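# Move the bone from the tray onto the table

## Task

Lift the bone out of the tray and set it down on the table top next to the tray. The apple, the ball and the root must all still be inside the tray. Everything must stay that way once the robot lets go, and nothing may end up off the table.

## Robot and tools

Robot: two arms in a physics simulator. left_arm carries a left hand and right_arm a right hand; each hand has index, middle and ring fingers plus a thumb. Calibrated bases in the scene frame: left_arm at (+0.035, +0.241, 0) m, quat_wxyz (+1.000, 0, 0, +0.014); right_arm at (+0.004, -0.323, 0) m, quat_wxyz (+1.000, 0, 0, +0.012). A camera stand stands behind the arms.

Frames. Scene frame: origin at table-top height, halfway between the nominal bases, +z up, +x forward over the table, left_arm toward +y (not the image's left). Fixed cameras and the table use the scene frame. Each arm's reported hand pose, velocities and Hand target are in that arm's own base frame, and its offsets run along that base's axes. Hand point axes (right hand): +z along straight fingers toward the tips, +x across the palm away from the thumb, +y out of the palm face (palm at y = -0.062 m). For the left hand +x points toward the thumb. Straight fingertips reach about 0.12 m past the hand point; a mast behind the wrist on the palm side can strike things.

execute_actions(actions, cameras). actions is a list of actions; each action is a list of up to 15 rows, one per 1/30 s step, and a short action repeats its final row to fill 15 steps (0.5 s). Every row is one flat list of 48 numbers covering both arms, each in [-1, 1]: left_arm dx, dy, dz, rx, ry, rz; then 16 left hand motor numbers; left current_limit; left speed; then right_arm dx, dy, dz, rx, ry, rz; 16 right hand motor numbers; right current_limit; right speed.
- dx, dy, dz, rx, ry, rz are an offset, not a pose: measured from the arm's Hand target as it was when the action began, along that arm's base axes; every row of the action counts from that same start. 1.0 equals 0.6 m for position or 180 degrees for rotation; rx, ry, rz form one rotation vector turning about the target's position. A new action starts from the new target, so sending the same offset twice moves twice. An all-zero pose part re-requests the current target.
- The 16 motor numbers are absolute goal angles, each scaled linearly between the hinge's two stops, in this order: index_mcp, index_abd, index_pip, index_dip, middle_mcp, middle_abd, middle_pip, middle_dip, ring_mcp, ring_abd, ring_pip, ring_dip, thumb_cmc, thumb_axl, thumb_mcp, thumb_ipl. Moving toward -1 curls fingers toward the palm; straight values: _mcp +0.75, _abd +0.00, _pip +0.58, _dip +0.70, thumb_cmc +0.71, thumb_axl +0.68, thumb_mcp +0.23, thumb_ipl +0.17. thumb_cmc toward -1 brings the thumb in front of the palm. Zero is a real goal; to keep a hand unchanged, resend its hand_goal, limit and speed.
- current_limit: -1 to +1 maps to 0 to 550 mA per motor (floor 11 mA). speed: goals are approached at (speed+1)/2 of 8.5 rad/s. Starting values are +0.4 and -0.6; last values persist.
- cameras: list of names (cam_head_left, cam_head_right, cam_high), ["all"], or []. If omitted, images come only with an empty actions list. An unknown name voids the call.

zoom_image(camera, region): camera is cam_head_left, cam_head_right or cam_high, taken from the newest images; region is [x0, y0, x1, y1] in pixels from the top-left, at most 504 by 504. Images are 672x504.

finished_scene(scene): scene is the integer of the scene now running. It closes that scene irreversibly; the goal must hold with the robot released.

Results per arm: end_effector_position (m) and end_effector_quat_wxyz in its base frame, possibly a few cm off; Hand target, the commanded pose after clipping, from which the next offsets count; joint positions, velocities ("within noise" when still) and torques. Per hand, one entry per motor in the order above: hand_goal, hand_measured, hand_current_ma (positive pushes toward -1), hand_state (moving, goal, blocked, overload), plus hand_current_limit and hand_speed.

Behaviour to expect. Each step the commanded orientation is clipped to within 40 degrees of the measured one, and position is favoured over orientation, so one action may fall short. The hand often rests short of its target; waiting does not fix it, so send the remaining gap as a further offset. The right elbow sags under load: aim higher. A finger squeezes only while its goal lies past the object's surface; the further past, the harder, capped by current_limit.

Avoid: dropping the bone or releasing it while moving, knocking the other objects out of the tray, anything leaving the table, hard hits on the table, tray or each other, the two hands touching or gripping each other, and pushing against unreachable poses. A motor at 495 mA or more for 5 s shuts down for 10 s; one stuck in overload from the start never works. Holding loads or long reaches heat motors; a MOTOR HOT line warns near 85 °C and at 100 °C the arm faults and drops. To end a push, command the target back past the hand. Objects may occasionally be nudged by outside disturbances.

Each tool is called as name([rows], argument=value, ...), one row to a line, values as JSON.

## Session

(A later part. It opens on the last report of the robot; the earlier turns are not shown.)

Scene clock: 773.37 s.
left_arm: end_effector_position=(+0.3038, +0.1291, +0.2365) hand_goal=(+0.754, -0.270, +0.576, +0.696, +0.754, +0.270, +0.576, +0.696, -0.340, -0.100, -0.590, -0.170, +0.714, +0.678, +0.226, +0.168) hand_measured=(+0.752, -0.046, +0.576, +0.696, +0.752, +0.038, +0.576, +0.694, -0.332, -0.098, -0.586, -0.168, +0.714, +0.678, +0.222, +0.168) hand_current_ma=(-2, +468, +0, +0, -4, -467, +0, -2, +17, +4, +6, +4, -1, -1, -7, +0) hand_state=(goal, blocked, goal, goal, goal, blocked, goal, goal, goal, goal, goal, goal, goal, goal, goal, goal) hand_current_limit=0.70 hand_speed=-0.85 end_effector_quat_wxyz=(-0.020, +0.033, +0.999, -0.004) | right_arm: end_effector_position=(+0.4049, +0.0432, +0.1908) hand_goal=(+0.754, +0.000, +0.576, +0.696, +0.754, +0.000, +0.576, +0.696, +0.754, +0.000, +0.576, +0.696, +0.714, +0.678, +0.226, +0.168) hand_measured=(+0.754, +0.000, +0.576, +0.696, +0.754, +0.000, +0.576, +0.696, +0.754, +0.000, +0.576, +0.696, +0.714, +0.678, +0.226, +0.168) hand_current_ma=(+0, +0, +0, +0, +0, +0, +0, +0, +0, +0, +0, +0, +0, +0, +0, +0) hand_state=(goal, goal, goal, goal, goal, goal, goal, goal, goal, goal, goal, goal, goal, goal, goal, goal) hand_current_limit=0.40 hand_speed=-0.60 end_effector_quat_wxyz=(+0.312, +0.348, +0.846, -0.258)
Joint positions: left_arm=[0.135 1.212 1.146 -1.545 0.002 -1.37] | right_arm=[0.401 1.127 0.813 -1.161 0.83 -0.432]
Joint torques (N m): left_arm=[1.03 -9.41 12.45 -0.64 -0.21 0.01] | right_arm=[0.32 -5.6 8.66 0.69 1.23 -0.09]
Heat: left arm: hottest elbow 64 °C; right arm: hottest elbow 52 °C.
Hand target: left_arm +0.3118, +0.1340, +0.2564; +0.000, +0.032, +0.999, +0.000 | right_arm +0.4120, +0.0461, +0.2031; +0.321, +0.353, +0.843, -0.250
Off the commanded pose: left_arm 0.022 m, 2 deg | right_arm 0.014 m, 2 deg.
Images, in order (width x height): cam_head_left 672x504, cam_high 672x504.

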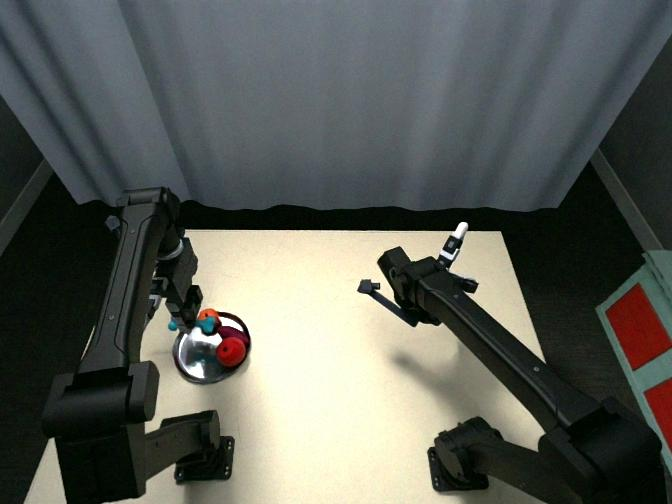

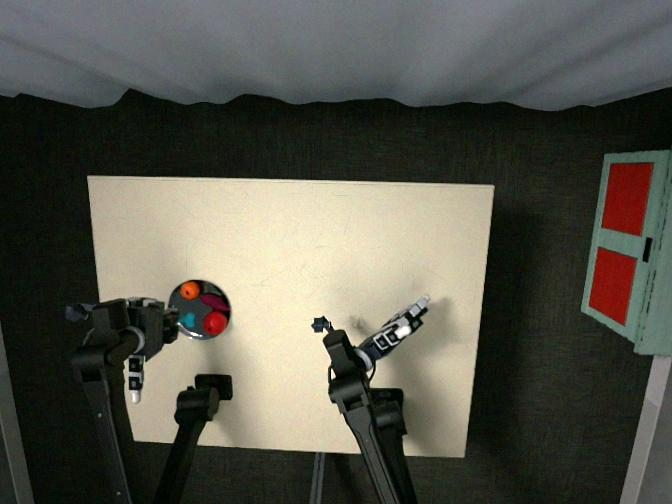

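execute_actions([
  [[0.075,-0.01,0.01,0,0,0,0.754,-0.27,0.576,0.696,0.754,0.27,0.576,0.696,-0.34,-0.1,-0.59,-0.17,0.714,0.678,0.226,0.168,0.7,-0.85,0,0,0,0,0,0,0.754,0,0.576,0.696,0.754,0,0.576,0.696,0.754,0,0.576,0.696,0.714,0.678,0.226,0.168,0.4,-0.6]],
  [[0.1,-0.01,0,0,0,0,0.754,-0.27,0.576,0.696,0.754,0.27,0.576,0.696,-0.34,-0.1,-0.59,-0.17,0.714,0.678,0.226,0.168,0.7,-0.85,0,0,0,0,0,0,0.754,0,0.576,0.696,0.754,0,0.576,0.696,0.754,0,0.576,0.696,0.714,0.678,0.226,0.168,0.4,-0.6]],
  [[0.1,-0.01,0,0,0,0,0.754,-0.27,0.576,0.696,0.754,0.27,0.576,0.696,-0.34,-0.1,-0.59,-0.17,0.714,0.678,0.226,0.168,0.7,-0.85,0,0,0,0,0,0,0.754,0,0.576,0.696,0.754,0,0.576,0.696,0.754,0,0.576,0.696,0.714,0.678,0.226,0.168,0.4,-0.6]],
], cameras=["cam_head_left","cam_high"])

zoom_image(camera="cam_high", region=[130, 220, 260, 350])

Scene clock: 787.90 s.
left_arm: end_effector_position=(+0.4645, +0.1203, +0.2518) hand_goal=(+0.754, -0.270, +0.576, +0.696, +0.754, +0.270, +0.576, +0.696, -0.340, -0.100, -0.590, -0.170, +0.714, +0.678, +0.226, +0.168) hand_measured=(+0.752, -0.046, +0.576, +0.696, +0.752, +0.040, +0.576, +0.694, -0.332, -0.098, -0.586, -0.168, +0.714, +0.678, +0.222, +0.168) hand_current_ma=(-2, +467, +0, +0, -4, -467, +0, -2, +17, +4, +6, +4, -1, -1, -7, +0) hand_state=(goal, blocked, goal, goal, goal, blocked, goal, goal, goal, goal, goal, goal, goal, goal, goal, goal) hand_current_limit=0.70 hand_speed=-0.85 end_effector_quat_wxyz=(-0.009, +0.031, +0.999, -0.002) | right_arm: end_effector_position=(+0.4049, +0.0432, +0.1908) hand_goal=(+0.754, +0.000, +0.576, +0.696, +0.754, +0.000, +0.576, +0.696, +0.754, +0.000, +0.576, +0.696, +0.714, +0.678, +0.226, +0.168) hand_measured=(+0.754, +0.000, +0.576, +0.696, +0.754, +0.000, +0.576, +0.696, +0.754, +0.000, +0.576, +0.696, +0.714, +0.678, +0.226, +0.168) hand_current_ma=(+0, +0, +0, +0, +0, +0, +0, +0, +0, +0, +0, +0, +0, +0, +0, +0) hand_state=(goal, goal, goal, goal, goal, goal, goal, goal, goal, goal, goal, goal, goal, goal, goal, goal) hand_current_limit=0.40 hand_speed=-0.60 end_effector_quat_wxyz=(+0.312, +0.348, +0.846, -0.258)
Joint positions: left_arm=[0.072 1.613 1.595 -1.571 0.002 -1.436] | right_arm=[0.401 1.127 0.813 -1.161 0.83 -0.432]
Joint torques (N m): left_arm=[-0.79 -13.74 12.7 -0.61 -0.16 -0.17] | right_arm=[0.21 -5.6 8.65 0.68 1.23 -0.08]
Heat: left arm: hottest elbow 62 °C; right arm: hottest elbow 52 °C.
Hand target: left_arm +0.4768, +0.1160, +0.2625; +0.001, +0.032, +0.999, -0.001 | right_arm +0.4120, +0.0461, +0.2031; +0.321, +0.353, +0.843, -0.250
Off the commanded pose: left_arm 0.017 m, 1 deg | right_arm 0.014 m, 2 deg.
Images, in order (width x height): cam_head_left 672x504, cam_high 672x504.

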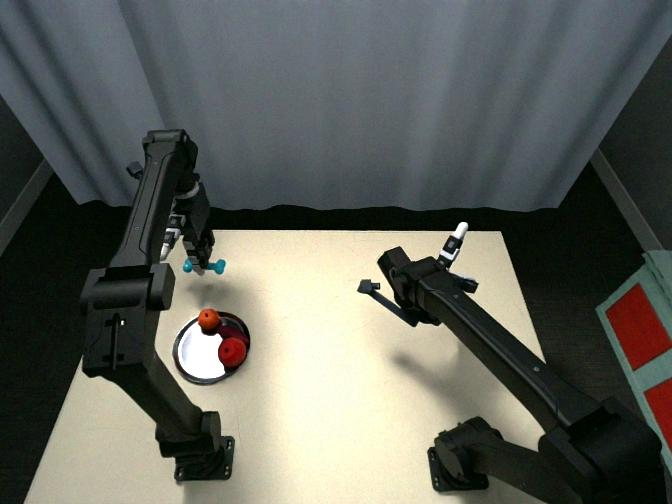

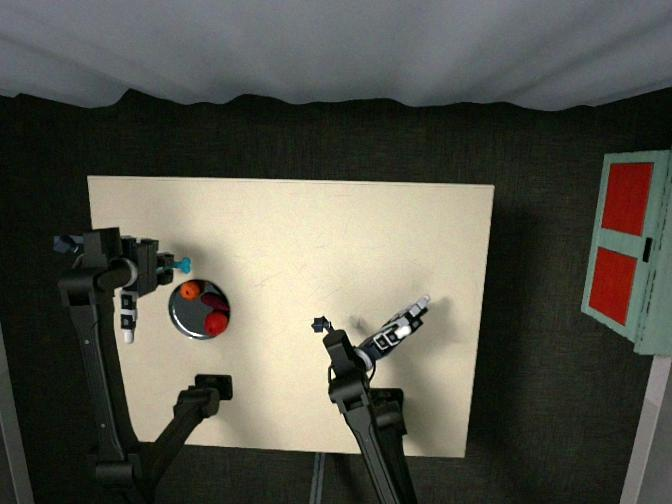

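Scaled by 3.877 from the camera's 672x504 image, which has a finer 960x720 frame.

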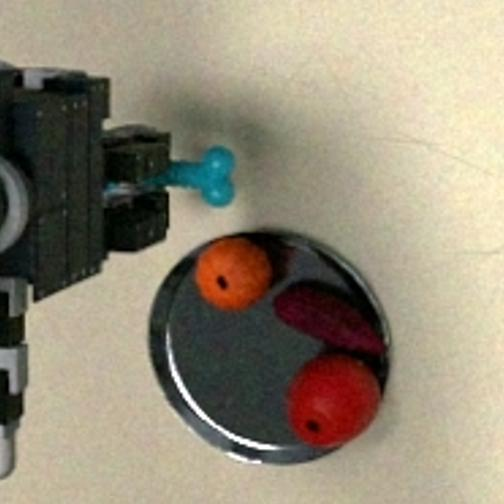

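execute_actions([
  [[-0.01,0,-0.05,0,0,0,0.754,-0.27,0.576,0.696,0.754,0.27,0.576,0.696,-0.34,-0.1,-0.59,-0.17,0.714,0.678,0.226,0.168,0.7,-0.85,0,0,0,0,0,0,0.754,0,0.576,0.696,0.754,0,0.576,0.696,0.754,0,0.576,0.696,0.714,0.678,0.226,0.168,0.4,-0.6]],
  [[-0.01,0,-0.06,0,0,0,0.754,-0.27,0.576,0.696,0.754,0.27,0.576,0.696,-0.34,-0.1,-0.59,-0.17,0.714,0.678,0.226,0.168,0.7,-0.85,0,0,0,0,0,0,0.754,0,0.576,0.696,0.754,0,0.576,0.696,0.754,0,0.576,0.696,0.714,0.678,0.226,0.168,0.4,-0.6]],
  [[0,0,-0.06,0,0,0,0.754,-0.27,0.576,0.696,0.754,0.27,0.576,0.696,-0.34,-0.1,-0.59,-0.17,0.714,0.678,0.226,0.168,0.7,-0.85,0,0,0,0,0,0,0.754,0,0.576,0.696,0.754,0,0.576,0.696,0.754,0,0.576,0.696,0.714,0.678,0.226,0.168,0.4,-0.6]],
  [[0,0,-0.025,0,0,0,0.754,-0.27,0.576,0.696,0.754,0.27,0.576,0.696,-0.34,-0.1,-0.59,-0.17,0.714,0.678,0.226,0.168,0.7,-0.85,0,0,0,0,0,0,0.754,0,0.576,0.696,0.754,0,0.576,0.696,0.754,0,0.576,0.696,0.714,0.678,0.226,0.168,0.4,-0.6]],
], cameras=["cam_head_left"])

zoom_image(camera="cam_head_left", region=[155, 225, 255, 325])

Scene clock: 814.40 s.
left_arm: end_effector_position=(+0.4613, +0.1200, +0.1562) hand_goal=(+0.754, -0.270, +0.576, +0.696, +0.754, +0.270, +0.576, +0.696, -0.340, -0.100, -0.590, -0.170, +0.714, +0.678, +0.226, +0.168) hand_measured=(+0.752, -0.046, +0.576, +0.696, +0.752, +0.040, +0.576, +0.694, -0.332, -0.098, -0.586, -0.168, +0.714, +0.678, +0.222, +0.168) hand_current_ma=(-2, +468, +0, +0, -4, -467, +0, -2, +17, +4, +6, +4, -1, -1, -7, +0) hand_state=(goal, blocked, goal, goal, goal, blocked, goal, goal, goal, goal, goal, goal, goal, goal, goal, goal) hand_current_limit=0.70 hand_speed=-0.85 end_effector_quat_wxyz=(+0.007, +0.031, +0.999, +0.000) | right_arm: end_effector_position=(+0.4049, +0.0432, +0.1908) hand_goal=(+0.754, +0.000, +0.576, +0.696, +0.754, +0.000, +0.576, +0.696, +0.754, +0.000, +0.576, +0.696, +0.714, +0.678, +0.226, +0.168) hand_measured=(+0.754, +0.000, +0.576, +0.696, +0.754, +0.000, +0.576, +0.696, +0.754, +0.000, +0.576, +0.696, +0.714, +0.678, +0.226, +0.168) hand_current_ma=(+0, +0, +0, +0, +0, +0, +0, +0, +0, +0, +0, +0, +0, +0, +0, +0) hand_state=(goal, goal, goal, goal, goal, goal, goal, goal, goal, goal, goal, goal, goal, goal, goal, goal) hand_current_limit=0.40 hand_speed=-0.60 end_effector_quat_wxyz=(+0.312, +0.348, +0.846, -0.258)
Joint positions: left_arm=[0.072 1.62 1.352 -1.289 0.002 -1.437] | right_arm=[0.401 1.127 0.813 -1.161 0.83 -0.432]
Joint torques (N m): left_arm=[-0.79 -12.81 8.44 0.39 -0.17 -0.17] | right_arm=[0.26 -5.6 8.65 0.68 1.23 -0.09]
Heat: left arm: hottest elbow 61 °C; right arm: hottest elbow 53 °C.
Hand target: left_arm +0.4648, +0.1160, +0.1454; +0.000, +0.032, +0.999, -0.001 | right_arm +0.4120, +0.0461, +0.2031; +0.321, +0.353, +0.843, -0.250
Off the commanded pose: left_arm 0.012 m, 1 deg | right_arm 0.014 m, 2 deg.
Images, in order (width x height): cam_head_left 672x504.

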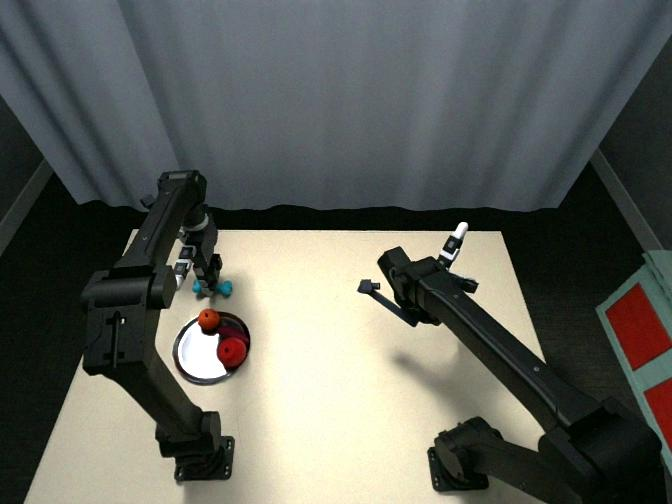

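Scaled by 5.040 from the camera's 672x504 image, which has a finer 960x720 frame.

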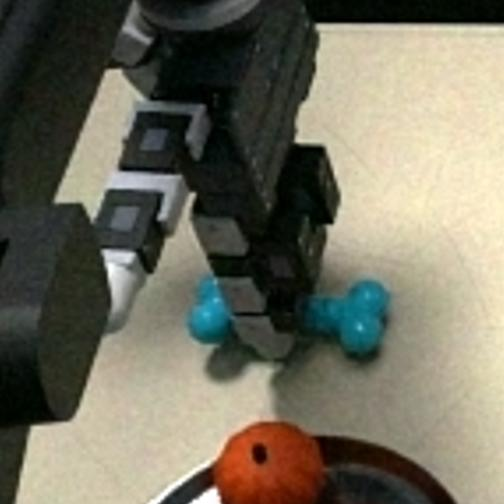

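execute_actions([
  [[0,0,-0.018,0,0,0,0.754,-0.27,0.576,0.696,0.754,0.27,0.576,0.696,-0.34,-0.1,-0.59,-0.17,0.714,0.678,0.226,0.168,0.7,-0.85,0,0,0,0,0,0,0.754,0,0.576,0.696,0.754,0,0.576,0.696,0.754,0,0.576,0.696,0.714,0.678,0.226,0.168,0.4,-0.6]],
], cameras=["cam_head_left", "cam_high"])

Scene clock: 842.17 s.
left_arm: end_effector_position=(+0.4616, +0.1200, +0.1456) hand_goal=(+0.754, -0.270, +0.576, +0.696, +0.754, +0.270, +0.576, +0.696, -0.340, -0.100, -0.590, -0.170, +0.714, +0.678, +0.226, +0.168) hand_measured=(+0.752, -0.046, +0.576, +0.696, +0.752, +0.040, +0.576, +0.694, -0.332, -0.098, -0.586, -0.168, +0.714, +0.678, +0.222, +0.168) hand_current_ma=(-2, +467, +0, +0, -4, -467, +0, -2, +17, +4, +6, +4, -1, -1, -7, +0) hand_state=(goal, blocked, goal, goal, goal, blocked, goal, goal, goal, goal, goal, goal, goal, goal, goal, goal) hand_current_limit=0.70 hand_speed=-0.85 end_effector_quat_wxyz=(+0.007, +0.031, +0.999, +0.000) | right_arm: end_effector_position=(+0.4049, +0.0432, +0.1908) hand_goal=(+0.754, +0.000, +0.576, +0.696, +0.754, +0.000, +0.576, +0.696, +0.754, +0.000, +0.576, +0.696, +0.714, +0.678, +0.226, +0.168) hand_measured=(+0.754, +0.000, +0.576, +0.696, +0.754, +0.000, +0.576, +0.696, +0.754, +0.000, +0.576, +0.696, +0.714, +0.678, +0.226, +0.168) hand_current_ma=(+0, +0, +0, +0, +0, +0, +0, +0, +0, +0, +0, +0, +0, +0, +0, +0) hand_state=(goal, goal, goal, goal, goal, goal, goal, goal, goal, goal, goal, goal, goal, goal, goal, goal) hand_current_limit=0.40 hand_speed=-0.60 end_effector_quat_wxyz=(+0.312, +0.348, +0.846, -0.258)
Joint positions: left_arm=[0.072 1.628 1.333 -1.262 0.002 -1.437] | right_arm=[0.401 1.127 0.813 -1.161 0.83 -0.432]
Joint torques (N m): left_arm=[-0.79 -12.81 8.36 0.43 -0.18 -0.16] | right_arm=[0.21 -5.54 8.65 0.72 1.24 -0.08]
Heat: left arm: hottest elbow 59 °C; right arm: hottest elbow 53 °C.
Hand target: left_arm +0.4648, +0.1160, +0.1348; +0.001, +0.032, +0.999, -0.001 | right_arm +0.4120, +0.0461, +0.2031; +0.321, +0.353, +0.843, -0.250
Off the commanded pose: left_arm 0.012 m, 1 deg | right_arm 0.014 m, 2 deg.
Images, in order (width x height): cam_head_left 672x504, cam_high 672x504.

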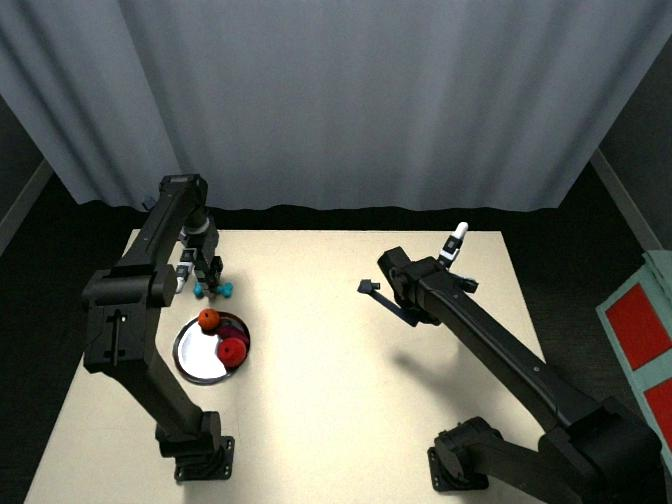

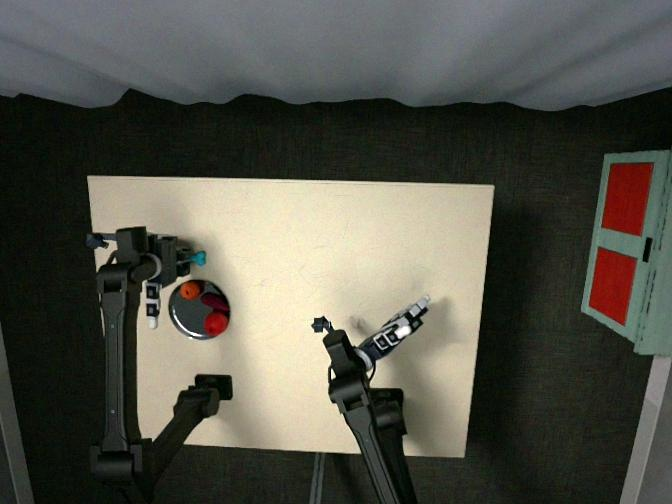

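execute_actions([
  [[0,0,-0.014,0,0,0,0.754,-0.27,0.576,0.696,0.754,0.27,0.576,0.696,-0.34,-0.1,-0.59,-0.17,0.714,0.678,0.226,0.168,0.7,-0.85,0,0,0,0,0,0,0.754,0,0.576,0.696,0.754,0,0.576,0.696,0.754,0,0.576,0.696,0.714,0.678,0.226,0.168,0.4,-0.6]],
], cameras=["cam_head_left"])

zoom_image(camera="cam_head_left", region=[140, 220, 280, 390])

Scene clock: 852.83 s.
left_arm: end_effector_position=(+0.4623, +0.1201, +0.1402) hand_goal=(+0.754, -0.270, +0.576, +0.696, +0.754, +0.270, +0.576, +0.696, -0.340, -0.100, -0.590, -0.170, +0.714, +0.678, +0.226, +0.168) hand_measured=(+0.752, -0.046, +0.576, +0.696, +0.752, +0.040, +0.576, +0.694, -0.332, -0.098, -0.586, -0.168, +0.714, +0.678, +0.222, +0.168) hand_current_ma=(-2, +468, +0, +0, -4, -467, +0, -2, +17, +4, +6, +4, -1, -1, -7, +0) hand_state=(goal, blocked, goal, goal, goal, blocked, goal, goal, goal, goal, goal, goal, goal, goal, goal, goal) hand_current_limit=0.70 hand_speed=-0.85 end_effector_quat_wxyz=(+0.009, +0.031, +0.999, +0.000) | right_arm: end_effector_position=(+0.4049, +0.0432, +0.1908) hand_goal=(+0.754, +0.000, +0.576, +0.696, +0.754, +0.000, +0.576, +0.696, +0.754, +0.000, +0.576, +0.696, +0.714, +0.678, +0.226, +0.168) hand_measured=(+0.754, +0.000, +0.576, +0.696, +0.754, +0.000, +0.576, +0.696, +0.754, +0.000, +0.576, +0.696, +0.714, +0.678, +0.226, +0.168) hand_current_ma=(+0, +0, +0, +0, +0, +0, +0, +0, +0, +0, +0, +0, +0, +0, +0, +0) hand_state=(goal, goal, goal, goal, goal, goal, goal, goal, goal, goal, goal, goal, goal, goal, goal, goal) hand_current_limit=0.40 hand_speed=-0.60 end_effector_quat_wxyz=(+0.312, +0.348, +0.846, -0.258)
Joint positions: left_arm=[0.072 1.631 1.321 -1.243 0.002 -1.437] | right_arm=[0.401 1.127 0.813 -1.161 0.83 -0.432]
Joint torques (N m): left_arm=[-0.79 -12.98 8.1 0.47 -0.18 -0.16] | right_arm=[0.26 -5.66 8.66 0.69 1.23 -0.08]
Heat: left arm: hottest elbow 58 °C; right arm: hottest elbow 53 °C.
Hand target: left_arm +0.4648, +0.1160, +0.1263; +0.001, +0.032, +0.999, -0.001 | right_arm +0.4120, +0.0461, +0.2031; +0.321, +0.353, +0.843, -0.250
Off the commanded pose: left_arm 0.015 m, 1 deg | right_arm 0.014 m, 2 deg.
Images, in order (width x height): cam_head_left 672x504.

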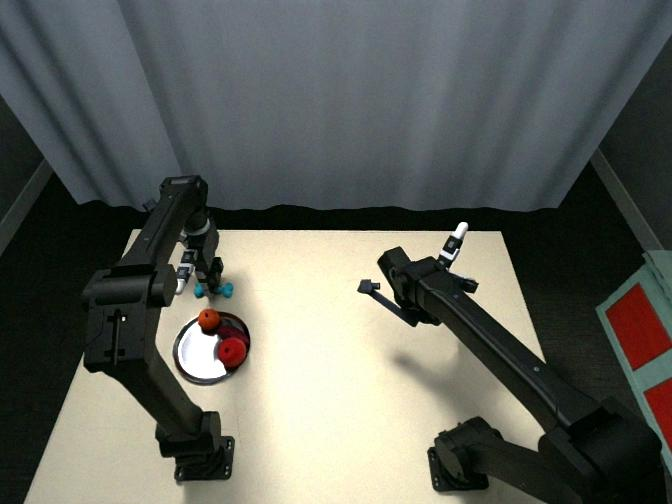

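Scaled by 2.965 from the camera's 672x504 image, which has a finer 960x720 frame.

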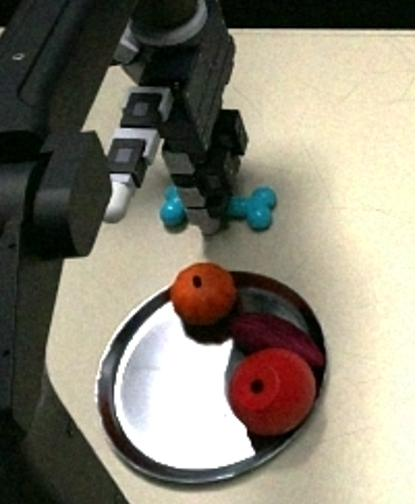

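execute_actions([
  [[0,0,-0.01,0,0,0,0.754,-0.27,0.576,0.696,0.754,0.27,0.576,0.696,-0.34,-0.1,-0.59,-0.17,0.714,0.678,0.226,0.168,0.7,-0.85,0,0,0,0,0,0,0.754,0,0.576,0.696,0.754,0,0.576,0.696,0.754,0,0.576,0.696,0.714,0.678,0.226,0.168,0.4,-0.6]],
])

Scene clock: 861.07 s.
left_arm: end_effector_position=(+0.4623, +0.1201, +0.1394) hand_goal=(+0.754, -0.270, +0.576, +0.696, +0.754, +0.270, +0.576, +0.696, -0.340, -0.100, -0.590, -0.170, +0.714, +0.678, +0.226, +0.168) hand_measured=(+0.752, -0.046, +0.576, +0.696, +0.752, +0.042, +0.576, +0.694, -0.332, -0.098, -0.586, -0.168, +0.714, +0.678, +0.222, +0.168) hand_current_ma=(-2, +468, +0, +0, -3, -467, +0, -2, +17, +4, +6, +4, -1, -1, -7, +0) hand_state=(goal, blocked, goal, goal, goal, blocked, goal, goal, goal, goal, goal, goal, goal, goal, goal, goal) hand_current_limit=0.70 hand_speed=-0.85 end_effector_quat_wxyz=(+0.010, +0.031, +0.999, +0.000) | right_arm: end_effector_position=(+0.4049, +0.0432, +0.1908) hand_goal=(+0.754, +0.000, +0.576, +0.696, +0.754, +0.000, +0.576, +0.696, +0.754, +0.000, +0.576, +0.696, +0.714, +0.678, +0.226, +0.168) hand_measured=(+0.754, +0.000, +0.576, +0.696, +0.754, +0.000, +0.576, +0.696, +0.754, +0.000, +0.576, +0.696, +0.714, +0.678, +0.226, +0.168) hand_current_ma=(+0, +0, +0, +0, +0, +0, +0, +0, +0, +0, +0, +0, +0, +0, +0, +0) hand_state=(goal, goal, goal, goal, goal, goal, goal, goal, goal, goal, goal, goal, goal, goal, goal, goal) hand_current_limit=0.40 hand_speed=-0.60 end_effector_quat_wxyz=(+0.312, +0.348, +0.846, -0.258)
Joint positions: left_arm=[0.072 1.631 1.319 -1.239 0.002 -1.437] | right_arm=[0.401 1.127 0.813 -1.161 0.83 -0.432]
Joint torques (N m): left_arm=[-0.73 -11.93 7.5 0.96 -0.17 -0.17] | right_arm=[0.32 -5.66 8.66 0.7 1.23 -0.09]
Heat: left arm: hottest elbow 58 °C; right arm: hottest elbow 53 °C.
Hand target: left_arm +0.4648, +0.1160, +0.1204; +0.001, +0.032, +0.999, -0.001 | right_arm +0.4120, +0.0461, +0.2031; +0.321, +0.353, +0.843, -0.250
Off the commanded pose: left_arm 0.020 m, 1 deg | right_arm 0.014 m, 2 deg.

execute_actions([
  [[0,0,0.006,0,0,0,0.754,0.03,0.576,0.696,0.754,-0.03,0.576,0.696,-0.34,-0.1,-0.59,-0.17,0.714,0.678,0.226,0.168,0.4,-0.94,0,0,0,0,0,0,0.754,0,0.576,0.696,0.754,0,0.576,0.696,0.754,0,0.576,0.696,0.714,0.678,0.226,0.168,0.4,-0.6]],
], cameras=["cam_head_left"])

zoom_image(camera="cam_head_left", region=[140, 220, 280, 390])

Scene clock: 875.73 s.
left_arm: end_effector_position=(+0.4623, +0.1201, +0.1394) hand_goal=(+0.754, +0.030, +0.576, +0.696, +0.754, -0.030, +0.576, +0.696, -0.340, -0.100, -0.590, -0.170, +0.714, +0.678, +0.226, +0.168) hand_measured=(+0.752, +0.026, +0.576, +0.696, +0.752, +0.030, +0.576, +0.694, -0.332, -0.098, -0.586, -0.168, +0.714, +0.678, +0.222, +0.168) hand_current_ma=(-2, -5, +0, +0, -3, +169, +0, -2, +17, +4, +6, +4, -1, -1, -7, +0) hand_state=(goal, goal, goal, goal, goal, blocked, goal, goal, goal, goal, goal, goal, goal, goal, goal, goal) hand_current_limit=0.40 hand_speed=-0.94 end_effector_quat_wxyz=(+0.010, +0.031, +0.999, +0.000) | right_arm: end_effector_position=(+0.4049, +0.0432, +0.1908) hand_goal=(+0.754, +0.000, +0.576, +0.696, +0.754, +0.000, +0.576, +0.696, +0.754, +0.000, +0.576, +0.696, +0.714, +0.678, +0.226, +0.168) hand_measured=(+0.754, +0.000, +0.576, +0.696, +0.754, +0.000, +0.576, +0.696, +0.754, +0.000, +0.576, +0.696, +0.714, +0.678, +0.226, +0.168) hand_current_ma=(+0, +0, +0, +0, +0, +0, +0, +0, +0, +0, +0, +0, +0, +0, +0, +0) hand_state=(goal, goal, goal, goal, goal, goal, goal, goal, goal, goal, goal, goal, goal, goal, goal, goal) hand_current_limit=0.40 hand_speed=-0.60 end_effector_quat_wxyz=(+0.312, +0.348, +0.846, -0.258)
Joint positions: left_arm=[0.072 1.631 1.319 -1.239 0.002 -1.437] | right_arm=[0.401 1.127 0.813 -1.161 0.83 -0.432]
Joint torques (N m): left_arm=[-0.73 -12.34 7.92 0.61 -0.19 -0.17] | right_arm=[0.26 -5.54 8.65 0.68 1.23 -0.09]
Heat: left arm: hottest elbow 55 °C; right arm: hottest elbow 53 °C.
Hand target: left_arm +0.4648, +0.1160, +0.1240; +0.001, +0.032, +0.999, -0.001 | right_arm +0.4120, +0.0461, +0.2031; +0.321, +0.353, +0.843, -0.250
Off the commanded pose: left_arm 0.016 m, 1 deg | right_arm 0.014 m, 2 deg.
Images, in order (width x height): cam_head_left 672x504.

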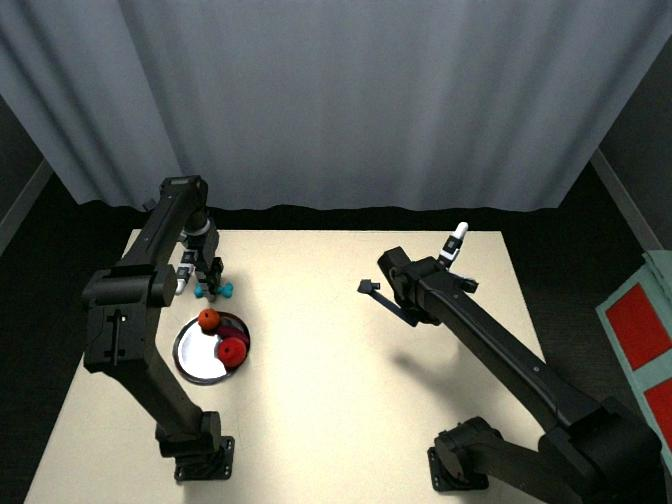

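Scaled by 2.965 from the camera's 672x504 image, which has a finer 960x720 frame.

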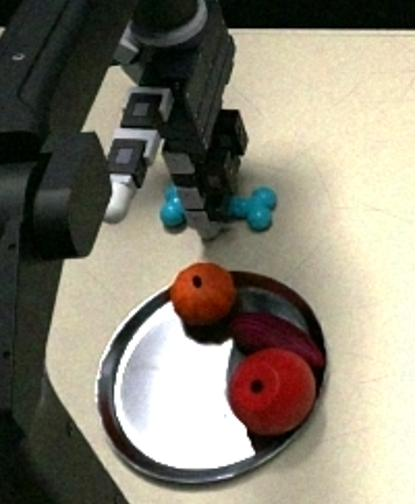

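execute_actions([
  [[0,0,0.004,0,0,0,0.754,0.05,0.576,0.696,0.754,-0.08,0.576,0.696,-0.34,-0.1,-0.59,-0.17,0.714,0.678,0.226,0.168,0.4,-0.94,0,0,0,0,0,0,0.754,0,0.576,0.696,0.754,0,0.576,0.696,0.754,0,0.576,0.696,0.714,0.678,0.226,0.168,0.4,-0.6]],
])

Scene clock: 885.07 s.
left_arm: end_effector_position=(+0.4622, +0.1201, +0.1394) hand_goal=(+0.754, +0.050, +0.576, +0.696, +0.754, -0.080, +0.576, +0.696, -0.340, -0.100, -0.590, -0.170, +0.714, +0.678, +0.226, +0.168) hand_measured=(+0.752, +0.046, +0.576, +0.696, +0.752, +0.024, +0.576, +0.694, -0.332, -0.098, -0.586, -0.168, +0.714, +0.678, +0.222, +0.168) hand_current_ma=(-2, -5, +0, +0, -2, +334, +0, -2, +17, +4, +6, +4, -1, -1, -7, +0) hand_state=(goal, goal, goal, goal, goal, blocked, goal, goal, goal, goal, goal, goal, goal, goal, goal, goal) hand_current_limit=0.40 hand_speed=-0.94 end_effector_quat_wxyz=(+0.010, +0.031, +0.999, +0.000) | right_arm: end_effector_position=(+0.4049, +0.0432, +0.1908) hand_goal=(+0.754, +0.000, +0.576, +0.696, +0.754, +0.000, +0.576, +0.696, +0.754, +0.000, +0.576, +0.696, +0.714, +0.678, +0.226, +0.168) hand_measured=(+0.754, +0.000, +0.576, +0.696, +0.754, +0.000, +0.576, +0.696, +0.754, +0.000, +0.576, +0.696, +0.714, +0.678, +0.226, +0.168) hand_current_ma=(+0, +0, +0, +0, +0, +0, +0, +0, +0, +0, +0, +0, +0, +0, +0, +0) hand_state=(goal, goal, goal, goal, goal, goal, goal, goal, goal, goal, goal, goal, goal, goal, goal, goal) hand_current_limit=0.40 hand_speed=-0.60 end_effector_quat_wxyz=(+0.312, +0.348, +0.846, -0.258)
Joint positions: left_arm=[0.072 1.631 1.319 -1.239 0.001 -1.437] | right_arm=[0.401 1.127 0.813 -1.161 0.83 -0.432]
Joint torques (N m): left_arm=[-0.79 -12.45 8.25 0.4 -0.16 -0.16] | right_arm=[0.26 -5.6 8.66 0.7 1.23 -0.09]
Heat: left arm: hottest elbow 54 °C; right arm: hottest elbow 53 °C.
Hand target: left_arm +0.4648, +0.1159, +0.1263; +0.001, +0.032, +0.999, -0.001 | right_arm +0.4120, +0.0461, +0.2031; +0.321, +0.353, +0.843, -0.250
Off the commanded pose: left_arm 0.014 m, 1 deg | right_arm 0.014 m, 2 deg.

execute_actions([
  [[0.008,0,0.02,0,0,0,0.754,0.05,0.576,0.696,0.754,-0.02,0.576,0.696,-0.34,-0.1,-0.59,-0.17,0.714,0.678,0.226,0.168,0.4,-0.94,0,0,0,0,0,0,0.754,0,0.576,0.696,0.754,0,0.576,0.696,0.754,0,0.576,0.696,0.714,0.678,0.226,0.168,0.4,-0.6]],
])

Scene clock: 905.10 s.
left_arm: end_effector_position=(+0.4595, +0.1200, +0.1398) hand_goal=(+0.754, +0.050, +0.576, +0.696, +0.754, -0.020, +0.576, +0.696, -0.340, -0.100, -0.590, -0.170, +0.714, +0.678, +0.226, +0.168) hand_measured=(+0.752, +0.046, +0.576, +0.696, +0.752, -0.004, +0.576, +0.694, -0.332, -0.098, -0.586, -0.168, +0.714, +0.678, +0.222, +0.168) hand_current_ma=(-2, -5, +0, +0, -5, +33, +0, -2, +17, +4, +6, +4, -1, -1, -7, +0) hand_state=(goal, goal, goal, goal, goal, goal, goal, goal, goal, goal, goal, goal, goal, goal, goal, goal) hand_current_limit=0.40 hand_speed=-0.94 end_effector_quat_wxyz=(+0.004, +0.031, +1.000, +0.000) | right_arm: end_effector_position=(+0.4049, +0.0432, +0.1908) hand_goal=(+0.754, +0.000, +0.576, +0.696, +0.754, +0.000, +0.576, +0.696, +0.754, +0.000, +0.576, +0.696, +0.714, +0.678, +0.226, +0.168) hand_measured=(+0.754, +0.000, +0.576, +0.696, +0.754, +0.000, +0.576, +0.696, +0.754, +0.000, +0.576, +0.696, +0.714, +0.678, +0.226, +0.168) hand_current_ma=(+0, +0, +0, +0, +0, +0, +0, +0, +0, +0, +0, +0, +0, +0, +0, +0) hand_state=(goal, goal, goal, goal, goal, goal, goal, goal, goal, goal, goal, goal, goal, goal, goal, goal) hand_current_limit=0.40 hand_speed=-0.60 end_effector_quat_wxyz=(+0.312, +0.348, +0.846, -0.258)
Joint positions: left_arm=[0.072 1.631 1.32 -1.251 0.001 -1.437] | right_arm=[0.401 1.127 0.813 -1.161 0.83 -0.432]
Joint torques (N m): left_arm=[-0.91 -12.22 10.92 -0.46 -0.14 -0.16] | right_arm=[0.26 -5.54 8.64 0.7 1.22 -0.09]
Heat: left arm: hottest elbow 53 °C; right arm: hottest elbow 53 °C.
Hand target: left_arm +0.4695, +0.1160, +0.1383; +0.001, +0.032, +0.999, -0.001 | right_arm +0.4120, +0.0461, +0.2031; +0.321, +0.353, +0.843, -0.250
Off the commanded pose: left_arm 0.011 m, 0 deg | right_arm 0.014 m, 2 deg.

execute_actions([
  [[0.01,0,0.02,0,0,0,0.754,0.05,0.576,0.696,0.754,-0.04,0.576,0.696,-0.34,-0.1,-0.59,-0.17,0.714,0.678,0.226,0.168,0.4,-0.94,0,0,0,0,0,0,0.754,0,0.576,0.696,0.754,0,0.576,0.696,0.754,0,0.576,0.696,0.714,0.678,0.226,0.168,0.4,-0.6]],
])

Scene clock: 915.90 s.
left_arm: end_effector_position=(+0.4614, +0.1202, +0.1472) hand_goal=(+0.754, +0.050, +0.576, +0.696, +0.754, -0.040, +0.576, +0.696, -0.340, -0.100, -0.590, -0.170, +0.714, +0.678, +0.226, +0.168) hand_measured=(+0.752, +0.046, +0.576, +0.696, +0.752, -0.038, +0.576, +0.694, -0.332, -0.098, -0.586, -0.168, +0.714, +0.678, +0.222, +0.168) hand_current_ma=(-2, -5, +0, +0, -5, +4, +0, -2, +17, +4, +6, +4, -1, -1, -7, +0) hand_state=(goal, goal, goal, goal, goal, goal, goal, goal, goal, goal, goal, goal, goal, goal, goal, goal) hand_current_limit=0.40 hand_speed=-0.94 end_effector_quat_wxyz=(-0.001, +0.031, +1.000, -0.001) | right_arm: end_effector_position=(+0.4049, +0.0432, +0.1908) hand_goal=(+0.754, +0.000, +0.576, +0.696, +0.754, +0.000, +0.576, +0.696, +0.754, +0.000, +0.576, +0.696, +0.714, +0.678, +0.226, +0.168) hand_measured=(+0.754, +0.000, +0.576, +0.696, +0.754, +0.000, +0.576, +0.696, +0.754, +0.000, +0.576, +0.696, +0.714, +0.678, +0.226, +0.168) hand_current_ma=(+0, +0, +0, +0, +0, +0, +0, +0, +0, +0, +0, +0, +0, +0, +0, +0) hand_state=(goal, goal, goal, goal, goal, goal, goal, goal, goal, goal, goal, goal, goal, goal, goal, goal) hand_current_limit=0.40 hand_speed=-0.60 end_effector_quat_wxyz=(+0.312, +0.348, +0.846, -0.258)
Joint positions: left_arm=[0.072 1.637 1.347 -1.284 0.001 -1.437] | right_arm=[0.401 1.127 0.813 -1.161 0.83 -0.432]
Joint torques (N m): left_arm=[-0.85 -12.45 11.9 -0.55 -0.14 -0.18] | right_arm=[0.26 -5.6 8.65 0.68 1.23 -0.09]
Heat: left arm: hottest elbow 54 °C; right arm: hottest elbow 53 °C.
Hand target: left_arm +0.4756, +0.1160, +0.1502; +0.000, +0.032, +0.999, -0.001 | right_arm +0.4120, +0.0461, +0.2031; +0.321, +0.353, +0.843, -0.250
Off the commanded pose: left_arm 0.015 m, 0 deg | right_arm 0.014 m, 2 deg.

execute_actions([
  [[0.002,0,0.03,0,0,0,0.754,0.05,0.576,0.696,0.754,-0.05,0.576,0.696,-0.34,-0.1,-0.59,-0.17,0.714,0.678,0.226,0.168,0.4,-0.94,0,0,0,0,0,0,0.754,0,0.576,0.696,0.754,0,0.576,0.696,0.754,0,0.576,0.696,0.714,0.678,0.226,0.168,0.4,-0.6]],
  [[0.002,0,0.045,0,0,0,0.754,0.05,0.576,0.696,0.754,-0.05,0.576,0.696,-0.34,-0.1,-0.59,-0.17,0.714,0.678,0.226,0.168,0.4,-0.94,0,0,0,0,0,0,0.754,0,0.576,0.696,0.754,0,0.576,0.696,0.754,0,0.576,0.696,0.714,0.678,0.226,0.168,0.4,-0.6]],
], cameras=["cam_head_left", "cam_high"])

zoom_image(camera="cam_head_left", region=[140, 220, 280, 390])

Scene clock: 928.13 s.
left_arm: end_effector_position=(+0.4659, +0.1205, +0.1836) hand_goal=(+0.754, +0.050, +0.576, +0.696, +0.754, -0.050, +0.576, +0.696, -0.340, -0.100, -0.590, -0.170, +0.714, +0.678, +0.226, +0.168) hand_measured=(+0.752, +0.046, +0.576, +0.696, +0.752, -0.048, +0.576, +0.694, -0.332, -0.098, -0.586, -0.168, +0.714, +0.678, +0.222, +0.168) hand_current_ma=(-2, -5, +0, +0, -5, +4, +0, -2, +17, +4, +6, +4, -1, -1, -7, +0) hand_state=(goal, goal, goal, goal, goal, goal, goal, goal, goal, goal, goal, goal, goal, goal, goal, goal) hand_current_limit=0.40 hand_speed=-0.94 end_effector_quat_wxyz=(-0.010, +0.031, +0.999, -0.002) | right_arm: end_effector_position=(+0.4049, +0.0432, +0.1908) hand_goal=(+0.754, +0.000, +0.576, +0.696, +0.754, +0.000, +0.576, +0.696, +0.754, +0.000, +0.576, +0.696, +0.714, +0.678, +0.226, +0.168) hand_measured=(+0.754, +0.000, +0.576, +0.696, +0.754, +0.000, +0.576, +0.696, +0.754, +0.000, +0.576, +0.696, +0.714, +0.678, +0.226, +0.168) hand_current_ma=(+0, +0, +0, +0, +0, +0, +0, +0, +0, +0, +0, +0, +0, +0, +0, +0) hand_state=(goal, goal, goal, goal, goal, goal, goal, goal, goal, goal, goal, goal, goal, goal, goal, goal) hand_current_limit=0.40 hand_speed=-0.60 end_effector_quat_wxyz=(+0.312, +0.348, +0.846, -0.258)
Joint positions: left_arm=[0.072 1.637 1.445 -1.4 0.001 -1.437] | right_arm=[0.401 1.127 0.813 -1.161 0.83 -0.432]
Joint torques (N m): left_arm=[-0.97 -14.33 12.04 -0.54 -0.15 -0.18] | right_arm=[0.26 -5.6 8.65 0.68 1.23 -0.1]
Heat: left arm: hottest elbow 55 °C; right arm: hottest elbow 53 °C.
Hand target: left_arm +0.4780, +0.1160, +0.1953; +0.001, +0.032, +0.999, -0.001 | right_arm +0.4120, +0.0461, +0.2031; +0.321, +0.353, +0.843, -0.250
Off the commanded pose: left_arm 0.017 m, 1 deg | right_arm 0.014 m, 2 deg.
Images, in order (width x height): cam_head_left 672x504, cam_high 672x504.

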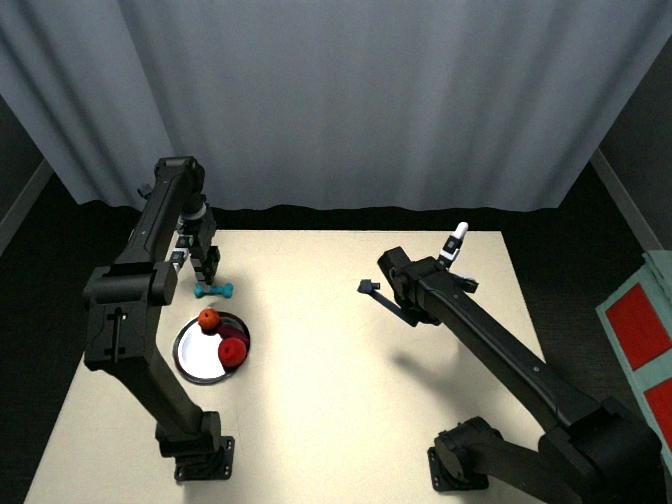

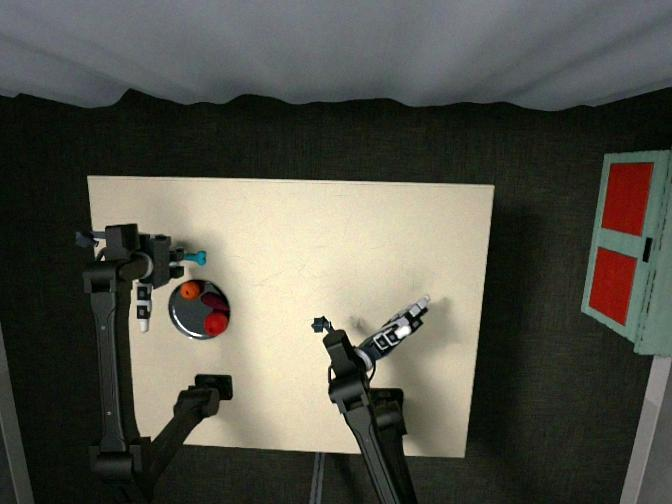

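Scaled by 2.965 from the camera's 672x504 image, which has a finer 960x720 frame.

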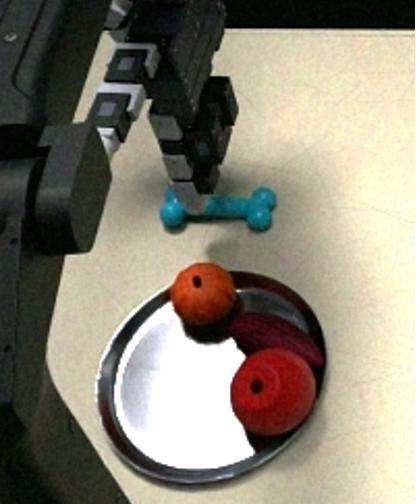

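execute_actions([
  [[0,0,0.05,0,0,0,0.754,0.05,0.576,0.696,0.754,-0.05,0.576,0.696,-0.34,-0.1,-0.59,-0.17,0.714,0.678,0.226,0.168,0.4,-0.94,0,0,0,0,0,0,0.754,0,0.576,0.696,0.754,0,0.576,0.696,0.754,0,0.576,0.696,0.714,0.678,0.226,0.168,0.4,-0.6]],
], cameras=["cam_head_left"])

zoom_image(camera="cam_head_left", region=[140, 220, 280, 390])

Scene clock: 937.40 s.
left_arm: end_effector_position=(+0.4671, +0.1206, +0.2087) hand_goal=(+0.754, +0.050, +0.576, +0.696, +0.754, -0.050, +0.576, +0.696, -0.340, -0.100, -0.590, -0.170, +0.714, +0.678, +0.226, +0.168) hand_measured=(+0.752, +0.048, +0.576, +0.696, +0.752, -0.048, +0.576, +0.694, -0.332, -0.098, -0.586, -0.168, +0.714, +0.678, +0.222, +0.168) hand_current_ma=(-2, -4, +0, +0, -5, +3, +0, -2, +17, +4, +6, +4, -1, -1, -7, +0) hand_state=(goal, goal, goal, goal, goal, goal, goal, goal, goal, goal, goal, goal, goal, goal, goal, goal) hand_current_limit=0.40 hand_speed=-0.94 end_effector_quat_wxyz=(-0.016, +0.031, +0.999, -0.002) | right_arm: end_effector_position=(+0.4049, +0.0432, +0.1908) hand_goal=(+0.754, +0.000, +0.576, +0.696, +0.754, +0.000, +0.576, +0.696, +0.754, +0.000, +0.576, +0.696, +0.714, +0.678, +0.226, +0.168) hand_measured=(+0.754, +0.000, +0.576, +0.696, +0.754, +0.000, +0.576, +0.696, +0.754, +0.000, +0.576, +0.696, +0.714, +0.678, +0.226, +0.168) hand_current_ma=(+0, +0, +0, +0, +0, +0, +0, +0, +0, +0, +0, +0, +0, +0, +0, +0) hand_state=(goal, goal, goal, goal, goal, goal, goal, goal, goal, goal, goal, goal, goal, goal, goal, goal) hand_current_limit=0.40 hand_speed=-0.60 end_effector_quat_wxyz=(+0.312, +0.348, +0.846, -0.258)
Joint positions: left_arm=[0.072 1.637 1.511 -1.477 0.001 -1.438] | right_arm=[0.401 1.127 0.813 -1.161 0.83 -0.432]
Joint torques (N m): left_arm=[-0.91 -15.33 12.18 -0.54 -0.13 -0.17] | right_arm=[0.32 -5.54 8.65 0.68 1.23 -0.09]
Heat: left arm: hottest elbow 59 °C; right arm: hottest elbow 53 °C.
Hand target: left_arm +0.4779, +0.1159, +0.2252; +0.000, +0.032, +0.999, -0.001 | right_arm +0.4120, +0.0461, +0.2031; +0.321, +0.353, +0.843, -0.250
Off the commanded pose: left_arm 0.020 m, 2 deg | right_arm 0.014 m, 2 deg.
Images, in order (width x height): cam_head_left 672x504.

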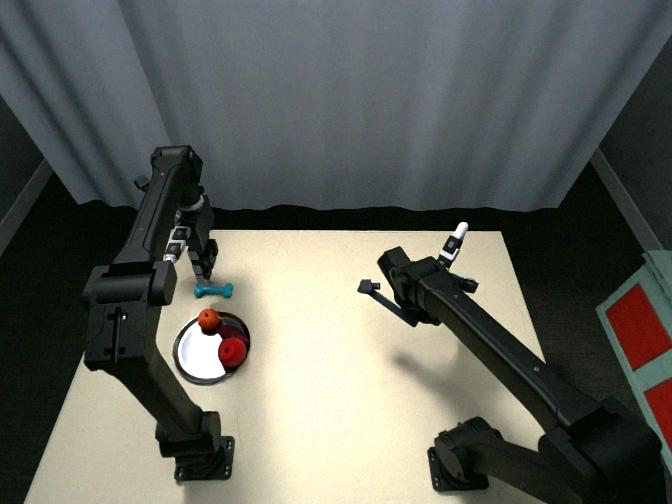

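Scaled by 2.965 from the camera's 672x504 image, which has a finer 960x720 frame.

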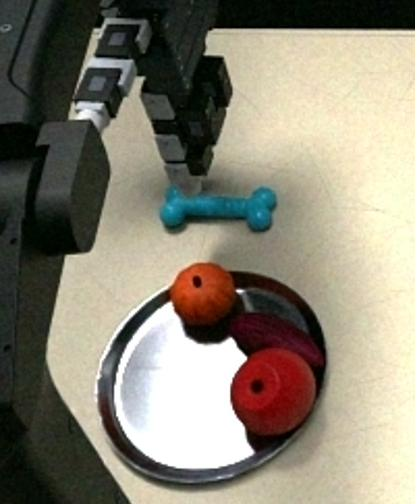

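The bone rests on the table beside the tray. The apple, ball and root are still in the tray, and the hand is clear of the bone.

finished_scene(scene=3)

The scene is finished: the task was done.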